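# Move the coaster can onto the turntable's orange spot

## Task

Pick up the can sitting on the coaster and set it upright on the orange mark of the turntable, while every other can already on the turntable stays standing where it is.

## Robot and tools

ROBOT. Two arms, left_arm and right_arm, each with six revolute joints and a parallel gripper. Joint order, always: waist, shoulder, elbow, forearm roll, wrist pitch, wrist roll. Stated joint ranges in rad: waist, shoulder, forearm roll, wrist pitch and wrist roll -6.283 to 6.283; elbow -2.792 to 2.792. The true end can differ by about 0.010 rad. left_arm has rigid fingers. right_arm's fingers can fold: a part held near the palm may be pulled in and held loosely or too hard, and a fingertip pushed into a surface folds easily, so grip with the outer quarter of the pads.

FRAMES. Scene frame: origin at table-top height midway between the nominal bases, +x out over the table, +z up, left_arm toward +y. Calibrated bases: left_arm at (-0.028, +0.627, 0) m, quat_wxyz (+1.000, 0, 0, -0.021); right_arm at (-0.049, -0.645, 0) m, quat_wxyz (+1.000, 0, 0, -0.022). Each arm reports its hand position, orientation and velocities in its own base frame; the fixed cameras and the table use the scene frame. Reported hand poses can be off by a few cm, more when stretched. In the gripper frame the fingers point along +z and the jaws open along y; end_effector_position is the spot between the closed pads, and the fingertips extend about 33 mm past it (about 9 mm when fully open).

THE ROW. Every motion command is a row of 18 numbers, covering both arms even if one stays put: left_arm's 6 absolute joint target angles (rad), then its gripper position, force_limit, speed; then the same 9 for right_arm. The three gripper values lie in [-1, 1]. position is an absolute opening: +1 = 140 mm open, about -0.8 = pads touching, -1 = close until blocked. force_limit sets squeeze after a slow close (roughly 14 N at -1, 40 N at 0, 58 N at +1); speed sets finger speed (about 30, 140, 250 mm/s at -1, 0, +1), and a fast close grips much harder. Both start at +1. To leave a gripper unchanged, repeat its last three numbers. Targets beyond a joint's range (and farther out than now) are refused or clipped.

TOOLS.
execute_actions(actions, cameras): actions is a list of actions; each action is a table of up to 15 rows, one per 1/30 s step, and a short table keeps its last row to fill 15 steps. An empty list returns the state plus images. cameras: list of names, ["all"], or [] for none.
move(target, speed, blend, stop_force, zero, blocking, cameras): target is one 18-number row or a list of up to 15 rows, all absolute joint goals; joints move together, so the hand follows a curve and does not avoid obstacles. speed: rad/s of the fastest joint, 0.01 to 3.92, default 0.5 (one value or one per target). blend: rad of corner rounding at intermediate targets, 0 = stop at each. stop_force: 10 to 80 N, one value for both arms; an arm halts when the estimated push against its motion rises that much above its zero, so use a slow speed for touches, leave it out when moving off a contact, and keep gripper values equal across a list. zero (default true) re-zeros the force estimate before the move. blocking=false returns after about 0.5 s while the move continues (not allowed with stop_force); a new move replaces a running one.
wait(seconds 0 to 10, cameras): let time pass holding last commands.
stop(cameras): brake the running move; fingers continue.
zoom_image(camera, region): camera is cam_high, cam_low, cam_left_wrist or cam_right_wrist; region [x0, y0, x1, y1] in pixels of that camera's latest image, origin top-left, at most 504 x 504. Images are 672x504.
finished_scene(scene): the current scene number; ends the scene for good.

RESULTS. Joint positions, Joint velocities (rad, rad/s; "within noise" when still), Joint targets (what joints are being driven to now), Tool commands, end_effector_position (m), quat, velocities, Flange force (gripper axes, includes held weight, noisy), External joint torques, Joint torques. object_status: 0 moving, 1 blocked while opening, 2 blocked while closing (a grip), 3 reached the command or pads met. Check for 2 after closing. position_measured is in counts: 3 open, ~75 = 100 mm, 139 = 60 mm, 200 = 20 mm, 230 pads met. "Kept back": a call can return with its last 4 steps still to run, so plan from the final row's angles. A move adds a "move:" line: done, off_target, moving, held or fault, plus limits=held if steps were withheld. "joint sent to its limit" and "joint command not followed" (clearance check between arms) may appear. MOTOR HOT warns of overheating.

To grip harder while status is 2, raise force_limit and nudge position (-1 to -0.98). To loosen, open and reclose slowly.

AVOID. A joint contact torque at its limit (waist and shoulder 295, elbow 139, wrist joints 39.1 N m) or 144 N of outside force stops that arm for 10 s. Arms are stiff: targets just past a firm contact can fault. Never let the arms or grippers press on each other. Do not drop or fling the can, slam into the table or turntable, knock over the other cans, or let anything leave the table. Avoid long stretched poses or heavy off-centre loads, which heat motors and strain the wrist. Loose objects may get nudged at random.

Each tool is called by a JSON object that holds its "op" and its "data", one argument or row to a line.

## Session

{"op": "execute_actions", "data": {
  "actions": []
}}

{"op": "wait", "data": {
  "seconds": 1,
  "cameras": ["cam_high"]
}}

Scene clock: 0.00 s.
left_arm: end_effector_position=(+0.6180, -0.1972, +0.2007) position_measured=3 object_status=3 end_effector_quat_wxyz=(-0.339, -0.269, +0.898, +0.079) | right_arm: end_effector_position=(+0.0087, +0.4118, +0.1929) position_measured=3 object_status=3 end_effector_quat_wxyz=(+0.010, +0.721, +0.689, -0.074)
Joint positions: left_arm=[-0.257 0.579 1.393 -0.215 1.849 3.888] | right_arm=[1.407 -0.08 2.112 0.077 1.241 1.422]
Joint velocities: within noise
Joint torques (N m): no reading
External joint torques (N m): no reading
Flange force (N): no reading
Joint targets: left_arm=[-0.257 0.579 1.393 -0.215 1.849 3.888] | right_arm=[1.407 -0.080 2.112 0.077 1.241 1.422]
Tool commands: left_gripper/position=+1.0 left_gripper/force_limit=+1.0 left_gripper/speed=+1.0 right_gripper/position=+1.0 right_gripper/force_limit=+1.0 right_gripper/speed=+1.0

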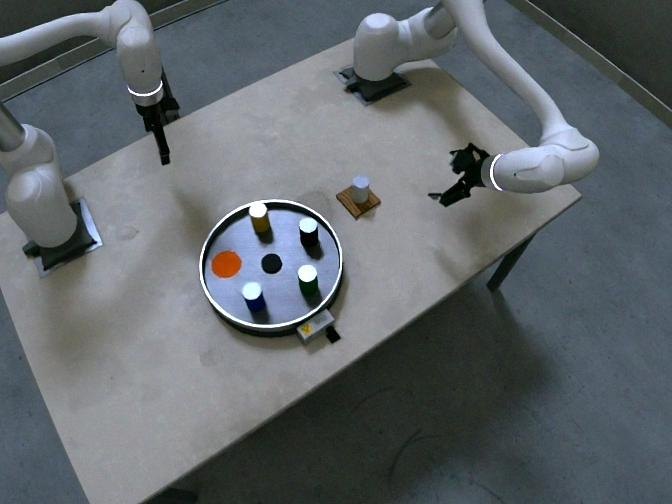

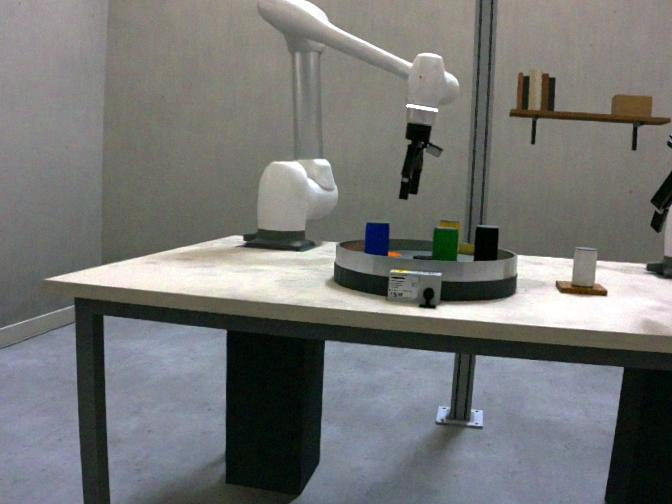

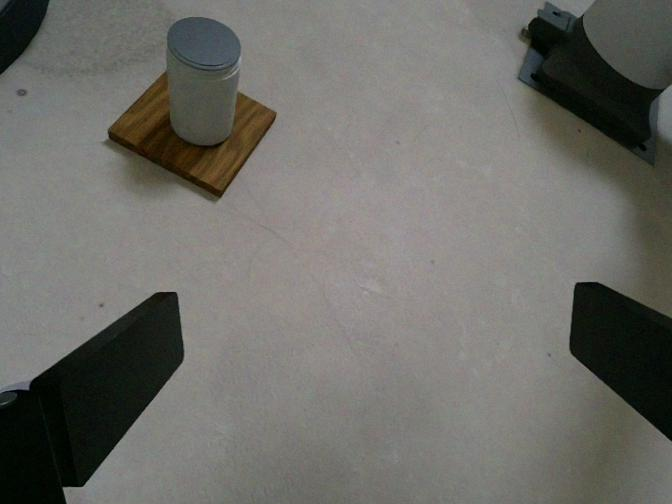

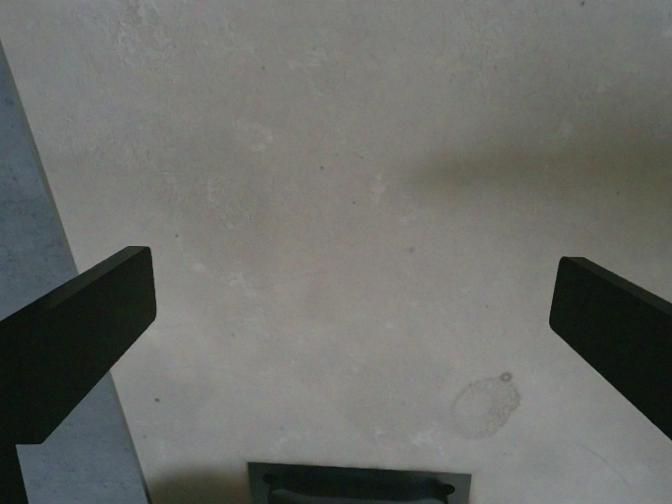

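Scene clock: 1.00 s.
left_arm: end_effector_position=(+0.6180, -0.1972, +0.2007) position_measured=3 object_status=3 end_effector_quat_wxyz=(-0.339, -0.269, +0.898, +0.079) | right_arm: end_effector_position=(+0.0087, +0.4118, +0.1929) position_measured=3 object_status=3 end_effector_quat_wxyz=(+0.010, +0.721, +0.689, -0.074)
Joint positions: left_arm=[-0.257 0.579 1.393 -0.215 1.849 3.888] | right_arm=[1.407 -0.08 2.112 0.077 1.241 1.422]
Joint torques (N m): left_arm=[2.3 -94.92 -39.88 3.34 1.49 0.03] | right_arm=[-4.24 -32.59 -40.35 3.9 0.37 -0.05]
External joint torques (N m): left_arm=[-2.79 -0.1 2.56 0.05 0.25 -0.01] | right_arm=[4.24 3.19 2.5 0.18 -0.07 0.04]
Flange force (N): left_arm=[4.3 1.0 6.0] | right_arm=[3.5 -8.9 6.3]
Joint targets: left_arm=[-0.257 0.579 1.393 -0.215 1.849 3.888] | right_arm=[1.407 -0.080 2.112 0.077 1.241 1.422]
Tool commands: left_gripper/position=+1.0 left_gripper/force_limit=+1.0 left_gripper/speed=+1.0 right_gripper/position=+1.0 right_gripper/force_limit=+1.0 right_gripper/speed=+1.0
wait: 1.00 s; at rest by 0.17 s
Images, in order (width x height): cam_high 672x504.

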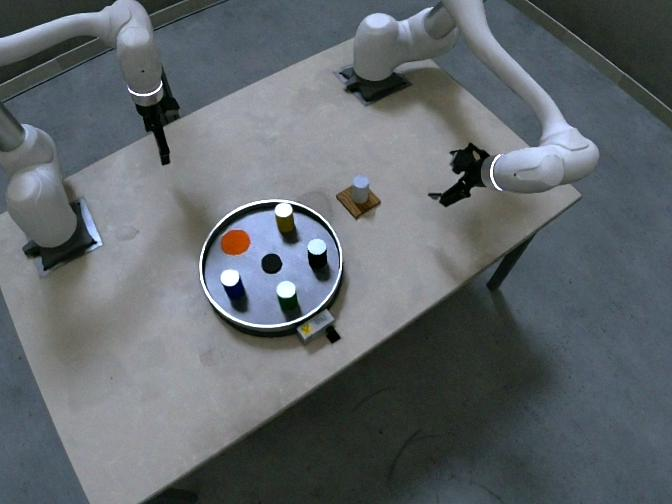

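{"op": "move", "data": {
  "target": [-0.748,0.111,1.7996,0,1.231,1.57,1,1,1,1.407,-0.08,2.112,0.077,1.241,1.422,1,1,1],
  "speed": 1.2,
  "cameras": ["cam_left_wrist"]
}}

Scene clock: 3.80 s.
left_arm: end_effector_position=(+0.4602, -0.3799, +0.2498) position_measured=3 object_status=3 end_effector_quat_wxyz=(+0.000, +0.931, -0.365, +0.000) | right_arm: end_effector_position=(+0.0086, +0.4120, +0.1929) position_measured=3 object_status=3 end_effector_quat_wxyz=(+0.010, +0.721, +0.689, -0.074)
Joint positions: left_arm=[-0.748 0.111 1.8 0 1.231 1.57] | right_arm=[1.407 -0.08 2.112 0.077 1.241 1.422]
Joint torques (N m): left_arm=[1.62 -52.81 -42.54 4.15 -0.21 -0.23] | right_arm=[-4.02 -32.69 -40.23 3.87 0.37 -0.05]
External joint torques (N m): left_arm=[-1.61 0.4 2 0 0.15 0.23] | right_arm=[4.01 3.27 2.42 0.19 -0.06 0.05]
Flange force (N): left_arm=[-2.9 2.5 2.5] | right_arm=[3.7 -8.4 6.2]
Joint targets: left_arm=[-0.748 0.111 1.800 0.000 1.231 1.570] | right_arm=[1.407 -0.080 2.112 0.077 1.241 1.422]
move: done
Images, in order (width x height): cam_left_wrist 672x504.

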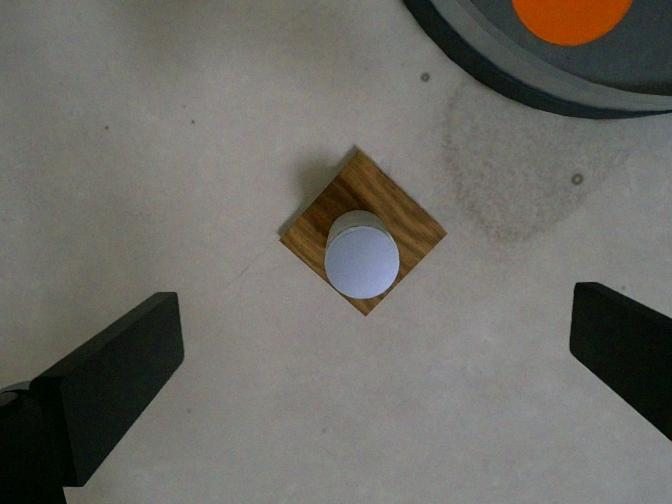

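{"op": "move", "data": {
  "target": [
    [-0.7521,0.0935,1.8188,0,1.2293,1.57,1,1,1,1.407,-0.08,2.112,0.077,1.241,1.422,1,1,1],
    [-0.7521,0.2389,2.0026,0,0.9001,1.57,1,1,1,1.407,-0.08,2.112,0.077,1.241,1.422,1,1,1],
    [-0.7521,0.2389,2.0026,0,0.9001,1.57,-1,0,-1,1.407,-0.08,2.112,0.077,1.241,1.422,1,1,1]
  ],
  "speed": 0.4,
  "cameras": ["cam_left_wrist"]
}}

{"op": "wait", "data": {
  "seconds": 0.7
}}

{"op": "move", "data": {
  "target": [
    [-0.7521,0.0935,1.8188,0,1.2293,1.57,-1,0,-1,1.407,-0.08,2.112,0.077,1.241,1.422,1,1,1],
    [-0.9911,0.5181,1.2299,0,1.3936,1.57,-1,0,-1,1.407,-0.08,2.112,0.077,1.241,1.422,1,1,1]
  ],
  "speed": 0.5,
  "blend": 0.03,
  "cameras": ["cam_low","cam_left_wrist"]
}}

{"op": "zoom_image", "data": {
  "camera": "cam_low",
  "region": [400, 140, 520, 270]
}}

Scene clock: 9.83 s.
left_arm: end_effector_position=(+0.4505, -0.3742, +0.0749) position_measured=153 object_status=0 end_effector_quat_wxyz=(+0.000, +0.930, -0.367, +0.000) | right_arm: end_effector_position=(+0.0086, +0.4120, +0.1929) position_measured=3 object_status=3 end_effector_quat_wxyz=(+0.010, +0.721, +0.689, -0.074)
Joint positions: left_arm=[-0.752 0.239 2.003 0 0.9 1.57] | right_arm=[1.407 -0.08 2.112 0.077 1.241 1.422]
Joint torques (N m): left_arm=[2.09 -51.35 -31.06 3.3 -0.81 -0.09] | right_arm=[-4.14 -32.45 -40.35 3.84 0.41 -0.06]
External joint torques (N m): left_arm=[-2.13 -7.65 -2.66 0.15 0.75 0.09] | right_arm=[4.14 3.01 2.53 0.23 -0.11 0.05]
Flange force (N): left_arm=[-5.4 3.8 -12.0] | right_arm=[3.1 -8.7 6.4]
Joint targets: left_arm=[-0.752 0.239 2.003 0.000 0.900 1.570] | right_arm=[1.407 -0.080 2.112 0.077 1.241 1.422]
move: done
Images, in order (width x height): cam_left_wrist 672x504.

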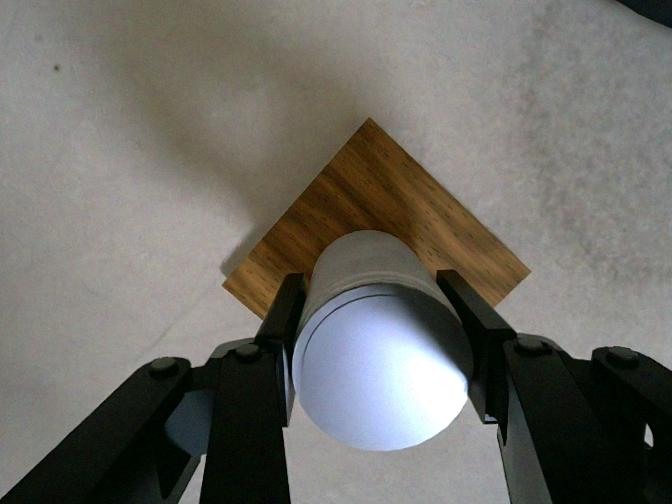

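Scene clock: 10.53 s.
left_arm: end_effector_position=(+0.4505, -0.3742, +0.0749) position_measured=153 object_status=2 end_effector_quat_wxyz=(+0.000, +0.930, -0.367, +0.000) | right_arm: end_effector_position=(+0.0086, +0.4120, +0.1929) position_measured=3 object_status=3 end_effector_quat_wxyz=(+0.010, +0.721, +0.689, -0.074)
Joint positions: left_arm=[-0.752 0.239 2.003 0 0.9 1.57] | right_arm=[1.407 -0.08 2.112 0.077 1.241 1.422]
Joint torques (N m): left_arm=[2.1 -51.15 -31.16 3.44 -0.83 -0.16] | right_arm=[-4.37 -32.73 -40.3 3.89 0.4 -0.06]
External joint torques (N m): left_arm=[-1.88 -7.21 -2.4 0 0.78 0.15] | right_arm=[4.38 3.29 2.49 0.18 -0.1 0.06]
Flange force (N): left_arm=[-5.2 3.3 -11.4] | right_arm=[3.7 -9.2 6.5]
Joint targets: left_arm=[-0.752 0.239 2.003 0.000 0.900 1.570] | right_arm=[1.407 -0.080 2.112 0.077 1.241 1.422]
Tool commands: left_gripper/position=-1.0 left_gripper/force_limit=+0.0 left_gripper/speed=-1.0 right_gripper/position=+1.0 right_gripper/force_limit=+1.0 right_gripper/speed=+1.0
wait: 0.70 s; at rest by 0.17 s

Scene clock: 12.80 s.
left_arm: end_effector_position=(+0.4985, -0.6983, +0.2601) position_measured=153 object_status=2 end_effector_quat_wxyz=(+0.000, +0.880, -0.475, +0.000) | right_arm: end_effector_position=(+0.0086, +0.4120, +0.1929) position_measured=3 object_status=3 end_effector_quat_wxyz=(+0.010, +0.721, +0.689, -0.074)
Joint positions: left_arm=[-0.991 0.518 1.23 0 1.394 1.57] | right_arm=[1.407 -0.08 2.112 0.077 1.241 1.422]
Joint torques (N m): left_arm=[2.36 -93.44 -45.35 4.24 -0.11 -0.09] | right_arm=[-4.26 -32.73 -40.37 3.88 0.42 -0.03]
External joint torques (N m): left_arm=[-1.67 -1.36 3.09 0.12 0.06 0.09] | right_arm=[4.26 3.33 2.65 0.18 -0.11 0.03]
Flange force (N): left_arm=[-10.4 2.3 3.7] | right_arm=[3.5 -8.9 6.7]
Joint targets: left_arm=[-0.991 0.518 1.230 0.000 1.394 1.570] | right_arm=[1.407 -0.080 2.112 0.077 1.241 1.422]
move: done
Images, in order (width x height): cam_low 672x504, cam_left_wrist 672x504.

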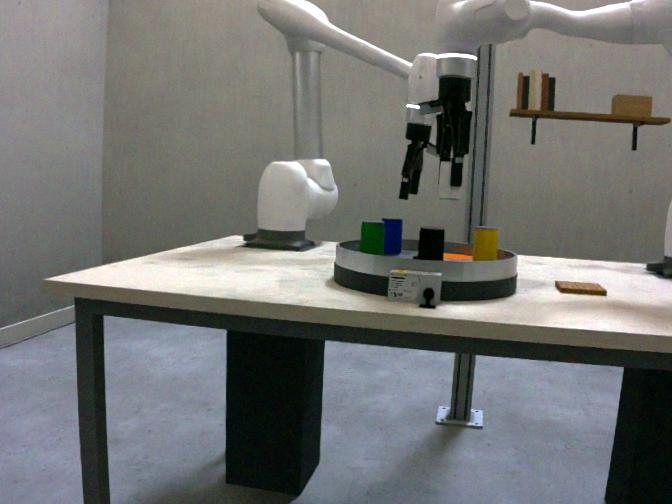

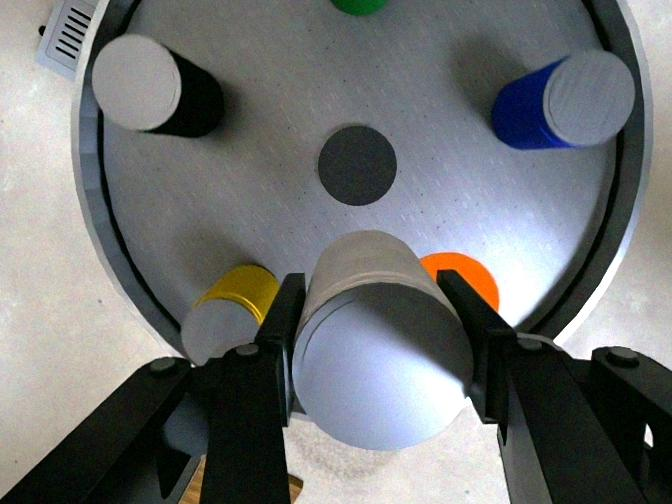

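Scaled by 3.877 from the camera's 672x504 image, which has a finer 960x720 frame.

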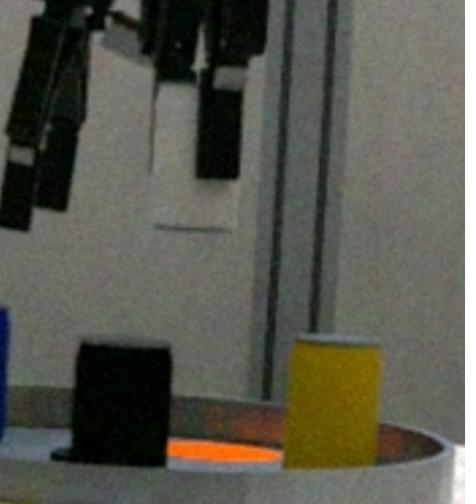

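{"op": "move", "data": {
  "target": [-0.9911,0.5752,1.3715,0,1.1949,1.57,-1,0,-1,1.407,-0.08,2.112,0.077,1.241,1.422,1,1,1],
  "speed": 0.25,
  "cameras": ["cam_left_wrist"]
}}

{"op": "move", "data": {
  "target": [-0.9911,0.5976,1.4020,0,1.1420,1.57,-1,0,-1,1.407,-0.08,2.112,0.077,1.241,1.422,1,1,1],
  "speed": 0.02,
  "stop_force": 10
}}

{"op": "move", "data": {
  "target": [
    [-0.9911,0.5752,1.3715,0,1.1949,1.57,-1,0,-1,1.407,-0.08,2.112,0.077,1.241,1.422,1,1,1],
    [-0.9911,0.5181,1.2299,0,1.3936,1.57,-1,0,-1,1.407,-0.08,2.112,0.077,1.241,1.422,1,1,1]
  ],
  "speed": 0.3,
  "blend": 0.02,
  "cameras": ["cam_low","cam_left_wrist"]
}}

{"op": "zoom_image", "data": {
  "camera": "cam_low",
  "region": [400, 140, 520, 270]
}}

Scene clock: 14.20 s.
left_arm: end_effector_position=(+0.4984, -0.6983, +0.1350) position_measured=153 object_status=2 end_effector_quat_wxyz=(+0.000, +0.880, -0.475, +0.000) | right_arm: end_effector_position=(+0.0086, +0.4120, +0.1929) position_measured=3 object_status=3 end_effector_quat_wxyz=(+0.010, +0.721, +0.689, -0.074)
Joint positions: left_arm=[-0.991 0.575 1.371 0 1.195 1.57] | right_arm=[1.407 -0.08 2.112 0.077 1.241 1.422]
Joint torques (N m): left_arm=[2.33 -98.89 -43.2 4.04 -0.08 -0.06] | right_arm=[-4.17 -32.46 -40.21 3.87 0.41 -0.02]
External joint torques (N m): left_arm=[-2.45 1.55 3.27 0.05 0.02 0.06] | right_arm=[4.18 3.03 2.41 0.2 -0.1 0.01]
Flange force (N): left_arm=[-5.9 3.0 3.9] | right_arm=[3.3 -8.7 6.2]
Joint targets: left_arm=[-0.991 0.575 1.371 0.000 1.195 1.570] | right_arm=[1.407 -0.080 2.112 0.077 1.241 1.422]
move: done
Images, in order (width x height): cam_left_wrist 672x504.

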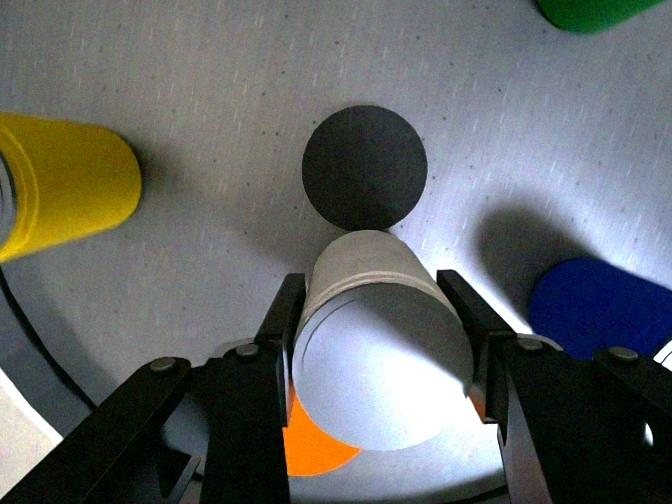

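Scene clock: 15.83 s.
left_arm: end_effector_position=(+0.4986, -0.6985, +0.1212) position_measured=153 object_status=2 end_effector_quat_wxyz=(+0.000, +0.880, -0.475, +0.000) | right_arm: end_effector_position=(+0.0086, +0.4120, +0.1929) position_measured=3 object_status=3 end_effector_quat_wxyz=(+0.010, +0.721, +0.689, -0.074)
Joint positions: left_arm=[-0.991 0.584 1.384 0 1.174 1.57] | right_arm=[1.407 -0.08 2.112 0.077 1.241 1.422]
Joint torques (N m): left_arm=[-1.06 -85.4 -38.36 3.01 -2.43 -0.01] | right_arm=[-4.19 -32.65 -40.29 3.87 0.35 -0.06]
External joint torques (N m): left_arm=[1.35 -13.07 -1.4 1.07 2.37 0.01] | right_arm=[4.18 3.22 2.49 0.2 -0.04 0.06]
Flange force (N): left_arm=[-13.9 -1.0 -13.1] | right_arm=[3.5 -8.8 6.3]
Joint targets: left_arm=[-0.991 0.584 1.384 0.000 1.174 1.570] | right_arm=[1.407 -0.080 2.112 0.077 1.241 1.422]
move: contact (left_arm); left_arm: the wrist pitch is farthest, 0.032 rad from its target

Scene clock: 16.93 s.
left_arm: end_effector_position=(+0.4985, -0.6983, +0.2600) position_measured=153 object_status=2 end_effector_quat_wxyz=(+0.000, +0.880, -0.475, +0.000) | right_arm: end_effector_position=(+0.0086, +0.4120, +0.1929) position_measured=3 object_status=3 end_effector_quat_wxyz=(+0.010, +0.721, +0.689, -0.074)
Joint positions: left_arm=[-0.991 0.518 1.23 0 1.394 1.57] | right_arm=[1.407 -0.08 2.112 0.077 1.241 1.422]
Joint torques (N m): left_arm=[2.26 -94.54 -45.68 4.23 -0.17 -0.11] | right_arm=[-4.2 -32.7 -40.35 3.88 0.37 -0.03]
External joint torques (N m): left_arm=[-2.35 0.4 3.58 0.08 0.1 0.11] | right_arm=[4.2 3.27 2.55 0.19 -0.06 0.02]
Flange force (N): left_arm=[-8.6 3.0 4.8] | right_arm=[3.5 -8.8 6.5]
Joint targets: left_arm=[-0.991 0.518 1.230 0.000 1.394 1.570] | right_arm=[1.407 -0.080 2.112 0.077 1.241 1.422]
move: done; blend cut to 0.0105 rad at target 1
Images, in order (width x height): cam_low 672x504, cam_left_wrist 672x504.

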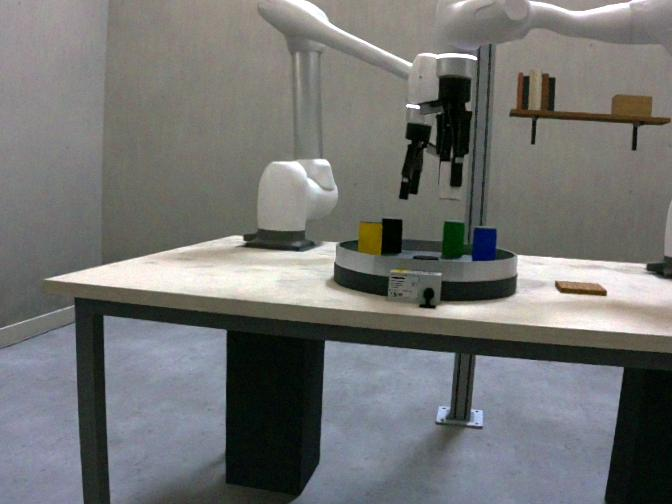

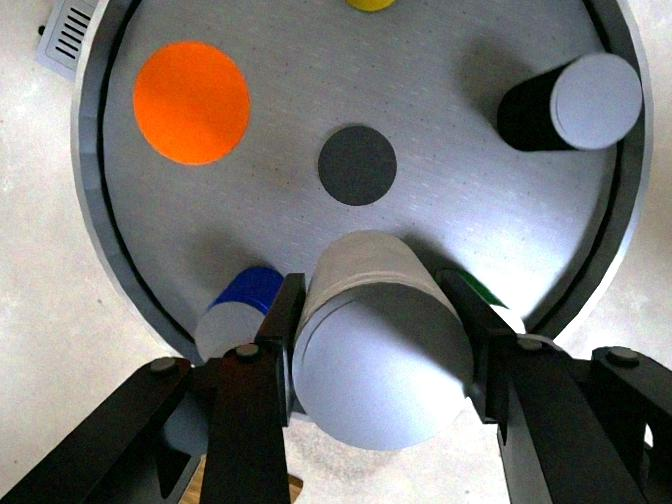

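Scaled by 3.877 from the camera's 672x504 image, which has a finer 960x720 frame.

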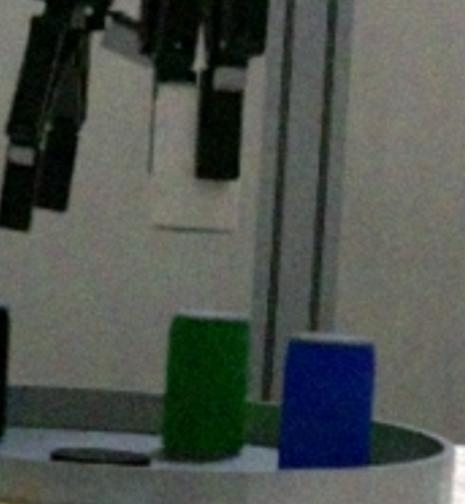

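{"op": "move", "data": {
  "target": [-0.8402,0.6012,1.1336,0,1.4068,1.57,-1,0,-1,1.407,-0.08,2.112,0.077,1.241,1.422,1,1,1],
  "speed": 0.3
}}

{"op": "wait", "data": {
  "seconds": 6.7,
  "cameras": ["cam_left_wrist"]
}}

{"op": "wait", "data": {
  "seconds": 0.7,
  "cameras": ["cam_left_wrist"]
}}

{"op": "wait", "data": {
  "seconds": 0.7,
  "cameras": ["cam_left_wrist"]
}}

Scene clock: 18.07 s.
left_arm: end_effector_position=(+0.6277, -0.6490, +0.2400) position_measured=153 object_status=2 end_effector_quat_wxyz=(+0.000, +0.913, -0.408, +0.000) | right_arm: end_effector_position=(+0.0086, +0.4120, +0.1929) position_measured=3 object_status=3 end_effector_quat_wxyz=(+0.010, +0.721, +0.689, -0.074)
Joint positions: left_arm=[-0.84 0.601 1.134 0 1.407 1.57] | right_arm=[1.407 -0.08 2.112 0.077 1.241 1.422]
Joint torques (N m): left_arm=[1.15 -101.39 -45.79 4.25 -0.27 -0.09] | right_arm=[-4.36 -32.78 -40.26 3.9 0.38 -0.03]
External joint torques (N m): left_arm=[-1.44 -0.73 3.45 0.08 0.21 0.09] | right_arm=[4.35 3.35 2.46 0.17 -0.08 0.02]
Flange force (N): left_arm=[-10.9 1.9 4.0] | right_arm=[3.8 -9.1 6.4]
Joint targets: left_arm=[-0.840 0.601 1.134 0.000 1.407 1.570] | right_arm=[1.407 -0.080 2.112 0.077 1.241 1.422]
move: done

Scene clock: 24.77 s.
left_arm: end_effector_position=(+0.6277, -0.6489, +0.2400) position_measured=153 object_status=2 end_effector_quat_wxyz=(+0.000, +0.913, -0.407, +0.000) | right_arm: end_effector_position=(+0.0086, +0.4120, +0.1929) position_measured=3 object_status=3 end_effector_quat_wxyz=(+0.010, +0.721, +0.689, -0.074)
Joint positions: left_arm=[-0.84 0.601 1.134 0 1.407 1.57] | right_arm=[1.407 -0.08 2.112 0.077 1.241 1.422]
Joint torques (N m): left_arm=[2.37 -102.36 -45.59 4.24 -0.24 -0.02] | right_arm=[-4.19 -32.95 -40.29 3.86 0.43 -0.08]
External joint torques (N m): left_arm=[-1.95 0.43 3.34 0.1 0.19 0.02] | right_arm=[4.2 3.54 2.54 0.22 -0.12 0.07]
Flange force (N): left_arm=[-8.6 2.5 4.3] | right_arm=[4.1 -8.8 6.7]
Joint targets: left_arm=[-0.840 0.601 1.134 0.000 1.407 1.570] | right_arm=[1.407 -0.080 2.112 0.077 1.241 1.422]
Tool commands: left_gripper/position=-1.0 left_gripper/force_limit=+0.0 left_gripper/speed=-1.0 right_gripper/position=+1.0 right_gripper/force_limit=+1.0 right_gripper/speed=+1.0
wait: 6.70 s; at rest by 0.17 s
Images, in order (width x height): cam_left_wrist 672x504.

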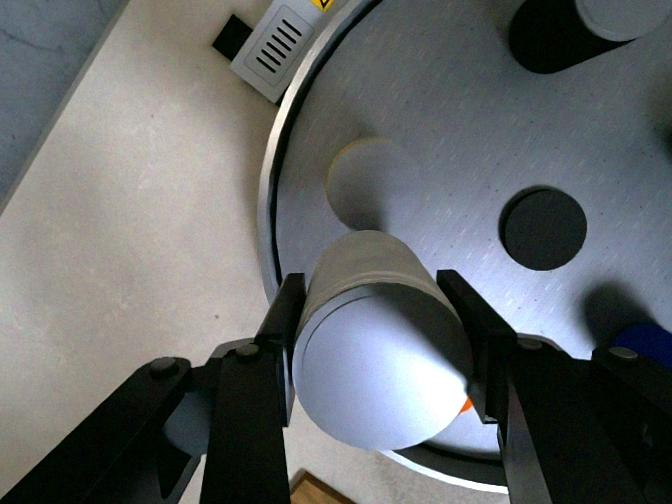

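Scene clock: 25.47 s.
left_arm: end_effector_position=(+0.6277, -0.6489, +0.2400) position_measured=153 object_status=2 end_effector_quat_wxyz=(+0.000, +0.913, -0.407, +0.000) | right_arm: end_effector_position=(+0.0086, +0.4120, +0.1929) position_measured=3 object_status=3 end_effector_quat_wxyz=(+0.010, +0.721, +0.689, -0.074)
Joint positions: left_arm=[-0.84 0.601 1.134 0 1.407 1.57] | right_arm=[1.407 -0.08 2.112 0.077 1.241 1.422]
Joint torques (N m): left_arm=[1.95 -102.67 -45.39 4.29 -0.29 -0.12] | right_arm=[-4.18 -32.56 -40.32 3.88 0.38 -0.01]
External joint torques (N m): left_arm=[-0.94 0.43 3.06 0.08 0.24 0.12] | right_arm=[4.2 3.13 2.54 0.19 -0.07 0]
Flange force (N): left_arm=[-7.8 1.2 3.8] | right_arm=[3.3 -8.7 6.4]
Joint targets: left_arm=[-0.840 0.601 1.134 0.000 1.407 1.570] | right_arm=[1.407 -0.080 2.112 0.077 1.241 1.422]
Tool commands: left_gripper/position=-1.0 left_gripper/force_limit=+0.0 left_gripper/speed=-1.0 right_gripper/position=+1.0 right_gripper/force_limit=+1.0 right_gripper/speed=+1.0
wait: 0.70 s; at rest by 0.17 s
Images, in order (width x height): cam_left_wrist 672x504.

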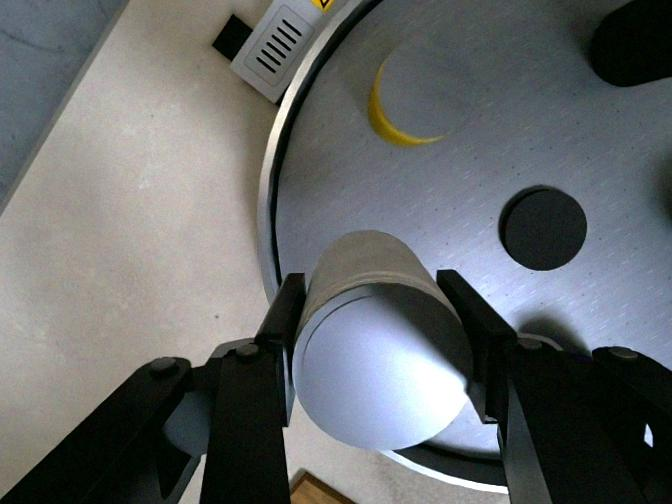

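Scene clock: 26.17 s.
left_arm: end_effector_position=(+0.6277, -0.6489, +0.2400) position_measured=153 object_status=2 end_effector_quat_wxyz=(+0.000, +0.913, -0.407, +0.000) | right_arm: end_effector_position=(+0.0086, +0.4120, +0.1929) position_measured=3 object_status=3 end_effector_quat_wxyz=(+0.010, +0.721, +0.689, -0.074)
Joint positions: left_arm=[-0.84 0.601 1.134 0 1.407 1.57] | right_arm=[1.407 -0.08 2.112 0.077 1.241 1.422]
Joint torques (N m): left_arm=[2.36 -102.29 -45.6 4.29 -0.17 -0.12] | right_arm=[-4.29 -32.78 -40.29 3.89 0.38 -0.04]
External joint torques (N m): left_arm=[-2.53 0.14 3.25 0.04 0.11 0.12] | right_arm=[4.3 3.34 2.47 0.19 -0.08 0.04]
Flange force (N): left_arm=[-9.0 3.0 4.2] | right_arm=[3.8 -9.0 6.4]
Joint targets: left_arm=[-0.840 0.601 1.134 0.000 1.407 1.570] | right_arm=[1.407 -0.080 2.112 0.077 1.241 1.422]
Tool commands: left_gripper/position=-1.0 left_gripper/force_limit=+0.0 left_gripper/speed=-1.0 right_gripper/position=+1.0 right_gripper/force_limit=+1.0 right_gripper/speed=+1.0
wait: 0.70 s; at rest by 0.17 s
Images, in order (width x height): cam_left_wrist 672x504.

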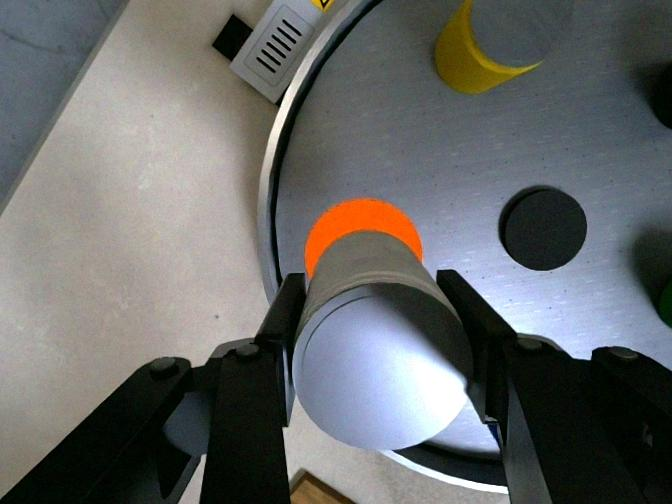

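{"op": "wait", "data": {
  "seconds": 7
}}

Scene clock: 33.43 s.
left_arm: end_effector_position=(+0.6277, -0.6489, +0.2400) position_measured=153 object_status=2 end_effector_quat_wxyz=(+0.000, +0.913, -0.407, +0.000) | right_arm: end_effector_position=(+0.0086, +0.4120, +0.1929) position_measured=3 object_status=3 end_effector_quat_wxyz=(+0.010, +0.721, +0.689, -0.074)
Joint positions: left_arm=[-0.84 0.601 1.134 0 1.407 1.57] | right_arm=[1.407 -0.08 2.112 0.077 1.241 1.422]
Joint torques (N m): left_arm=[2.08 -102.22 -45.69 4.32 -0.13 -0.12] | right_arm=[-4.24 -32.52 -40.34 3.9 0.37 -0.09]
External joint torques (N m): left_arm=[-2.57 0.13 3.36 0.01 0.07 0.12] | right_arm=[4.24 3.1 2.56 0.16 -0.07 0.08]
Flange force (N): left_arm=[-9.3 3.1 4.4] | right_arm=[3.2 -9.0 6.4]
Joint targets: left_arm=[-0.840 0.601 1.134 0.000 1.407 1.570] | right_arm=[1.407 -0.080 2.112 0.077 1.241 1.422]
Tool commands: left_gripper/position=-1.0 left_gripper/force_limit=+0.0 left_gripper/speed=-1.0 right_gripper/position=+1.0 right_gripper/force_limit=+1.0 right_gripper/speed=+1.0
wait: 7.00 s; at rest from the start

{"op": "wait", "data": {
  "seconds": 1.66
}}

{"op": "move", "data": {
  "target": [-0.8402,0.6525,1.2652,0,1.2239,1.57,-1,0,-1,1.407,-0.08,2.112,0.077,1.241,1.422,1,1,1],
  "speed": 0.22
}}

{"op": "execute_actions", "data": {
  "actions": [
    [[-0.8402,0.6525,1.2652,0,1.2239,1.57,0.18,0,0,1.407,-0.08,2.112,0.077,1.241,1.422,1,1,1]]
  ]
}}

{"op": "move", "data": {
  "target": [-0.8402,0.5868,0.9593,0,1.5955,1.57,0.18,0,0,1.407,-0.08,2.112,0.077,1.241,1.422,1,1,1],
  "speed": 0.5,
  "cameras": ["cam_high","cam_low"]
}}

{"op": "zoom_image", "data": {
  "camera": "cam_high",
  "region": [190, 190, 350, 345]
}}

Scene clock: 37.30 s.
left_arm: end_effector_position=(+0.6277, -0.6489, +0.2400) position_measured=153 object_status=2 end_effector_quat_wxyz=(+0.000, +0.913, -0.407, +0.000) | right_arm: end_effector_position=(+0.0086, +0.4120, +0.1929) position_measured=3 object_status=3 end_effector_quat_wxyz=(+0.010, +0.721, +0.689, -0.074)
Joint positions: left_arm=[-0.84 0.601 1.134 0 1.407 1.57] | right_arm=[1.407 -0.08 2.112 0.077 1.241 1.422]
Joint torques (N m): left_arm=[1.79 -102.37 -45.57 4.31 -0.2 0.04] | right_arm=[-4.12 -32.99 -40.32 3.9 0.35 -0.05]
External joint torques (N m): left_arm=[-1.61 0.07 3.19 0.04 0.14 -0.04] | right_arm=[4.11 3.55 2.48 0.17 -0.05 0.05]
Flange force (N): left_arm=[-8.9 2.2 4.1] | right_arm=[4.1 -8.6 6.5]
Joint targets: left_arm=[-0.840 0.601 1.134 0.000 1.407 1.570] | right_arm=[1.407 -0.080 2.112 0.077 1.241 1.422]
Tool commands: left_gripper/position=-1.0 left_gripper/force_limit=+0.0 left_gripper/speed=-1.0 right_gripper/position=+1.0 right_gripper/force_limit=+1.0 right_gripper/speed=+1.0
wait: 1.67 s; at rest from the start

Scene clock: 38.50 s.
left_arm: end_effector_position=(+0.6277, -0.6489, +0.1226) position_measured=153 object_status=2 end_effector_quat_wxyz=(+0.000, +0.913, -0.407, +0.000) | right_arm: end_effector_position=(+0.0086, +0.4120, +0.1929) position_measured=3 object_status=3 end_effector_quat_wxyz=(+0.010, +0.721, +0.689, -0.074)
Joint positions: left_arm=[-0.84 0.652 1.265 0 1.224 1.57] | right_arm=[1.407 -0.08 2.112 0.077 1.241 1.422]
Joint torques (N m): left_arm=[1.58 -104.7 -43.82 4.02 -0.19 -0.12] | right_arm=[-4.26 -32.58 -40.3 3.87 0.36 -0.06]
External joint torques (N m): left_arm=[-1.79 -0.76 3.15 0.14 0.13 0.13] | right_arm=[4.25 3.17 2.5 0.2 -0.05 0.05]
Flange force (N): left_arm=[-9.7 2.2 2.3] | right_arm=[3.4 -8.9 6.3]
Joint targets: left_arm=[-0.840 0.653 1.265 0.000 1.224 1.570] | right_arm=[1.407 -0.080 2.112 0.077 1.241 1.422]
move: done

Scene clock: 38.87 s.
left_arm: end_effector_position=(+0.6277, -0.6489, +0.1226) position_measured=107 object_status=0 end_effector_quat_wxyz=(+0.000, +0.913, -0.407, +0.000) | right_arm: end_effector_position=(+0.0086, +0.4120, +0.1929) position_measured=3 object_status=3 end_effector_quat_wxyz=(+0.010, +0.721, +0.689, -0.074)
Joint positions: left_arm=[-0.84 0.652 1.265 0 1.224 1.57] | right_arm=[1.407 -0.08 2.112 0.077 1.241 1.422]
Joint torques (N m): left_arm=[2.39 -103.17 -42.36 4.16 -0.18 -0.14] | right_arm=[-4.33 -32.87 -40.12 3.87 0.43 -0.02]
External joint torques (N m): left_arm=[-2.03 -1.26 2.06 -0.02 0.12 0.14] | right_arm=[4.33 3.44 2.35 0.19 -0.12 0.02]
Flange force (N): left_arm=[-7.5 2.4 1.0] | right_arm=[4.2 -9.0 6.4]
Joint targets: left_arm=[-0.840 0.653 1.265 0.000 1.224 1.570] | right_arm=[1.407 -0.080 2.112 0.077 1.241 1.422]
Kept back: 4 steps.
Step readings (joint positions of left_arm | right_arm):
0: [-0.840 0.652 1.265 0.000 1.224 1.570] | [1.407 -0.080 2.112 0.077 1.241 1.422]
1: [-0.840 0.652 1.265 0.000 1.224 1.570] | [1.407 -0.080 2.112 0.077 1.241 1.422]
2: [-0.840 0.652 1.265 0.000 1.224 1.570] | [1.407 -0.080 2.112 0.077 1.241 1.422]
4: [-0.840 0.652 1.265 0.000 1.224 1.570] | [1.407 -0.080 2.112 0.077 1.241 1.422]
8: [-0.840 0.652 1.265 0.000 1.224 1.570] | [1.407 -0.080 2.112 0.077 1.241 1.422]

Scene clock: 40.37 s.
left_arm: end_effector_position=(+0.6277, -0.6488, +0.3499) position_measured=107 object_status=3 end_effector_quat_wxyz=(+0.000, +0.913, -0.407, +0.000) | right_arm: end_effector_position=(+0.0086, +0.4120, +0.1929) position_measured=3 object_status=3 end_effector_quat_wxyz=(+0.010, +0.721, +0.689, -0.074)
Joint positions: left_arm=[-0.84 0.587 0.959 0 1.595 1.57] | right_arm=[1.407 -0.08 2.112 0.077 1.241 1.422]
Joint torques (N m): left_arm=[1.75 -100.54 -44.91 4.32 -0.15 -0.07] | right_arm=[-4.09 -32.68 -40.34 3.89 0.38 -0.07]
External joint torques (N m): left_arm=[-1.68 -0.91 2.02 0.08 0.09 0.07] | right_arm=[4.09 3.27 2.59 0.17 -0.07 0.07]
Flange force (N): left_arm=[-8.1 2.1 3.6] | right_arm=[3.5 -8.6 6.5]
Joint targets: left_arm=[-0.840 0.587 0.959 0.000 1.595 1.570] | right_arm=[1.407 -0.080 2.112 0.077 1.241 1.422]
move: done
Images, in order (width x height): cam_high 672x504, cam_low 672x504.

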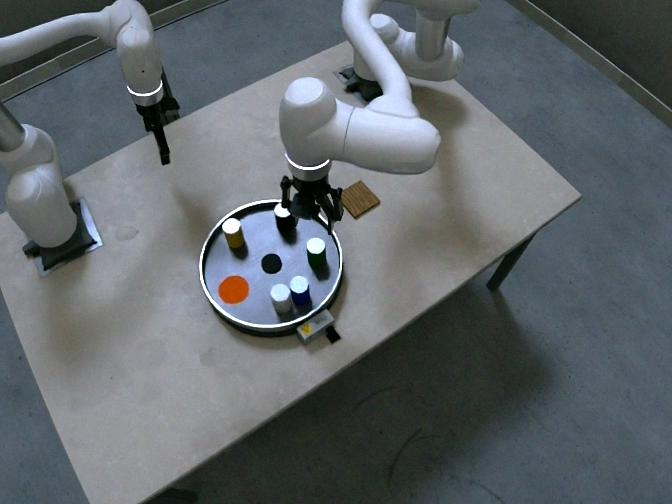

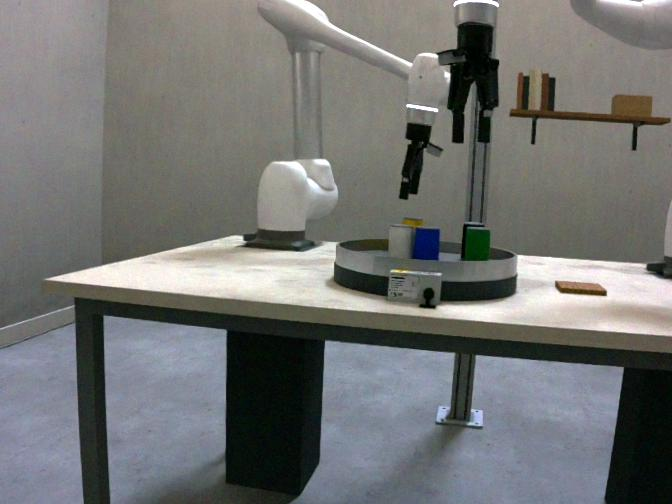

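Scaled by 3.150 from the camera's 672x504 image, which has a finer 960x720 frame.

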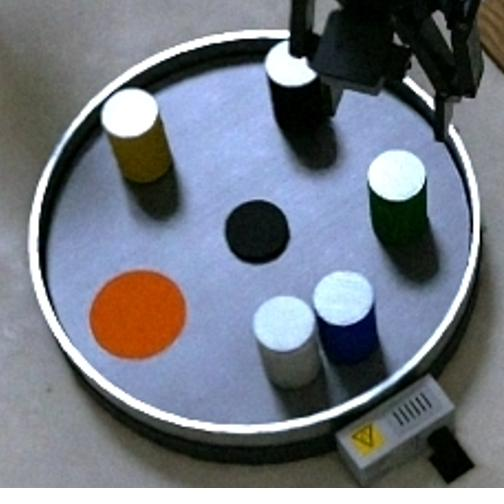

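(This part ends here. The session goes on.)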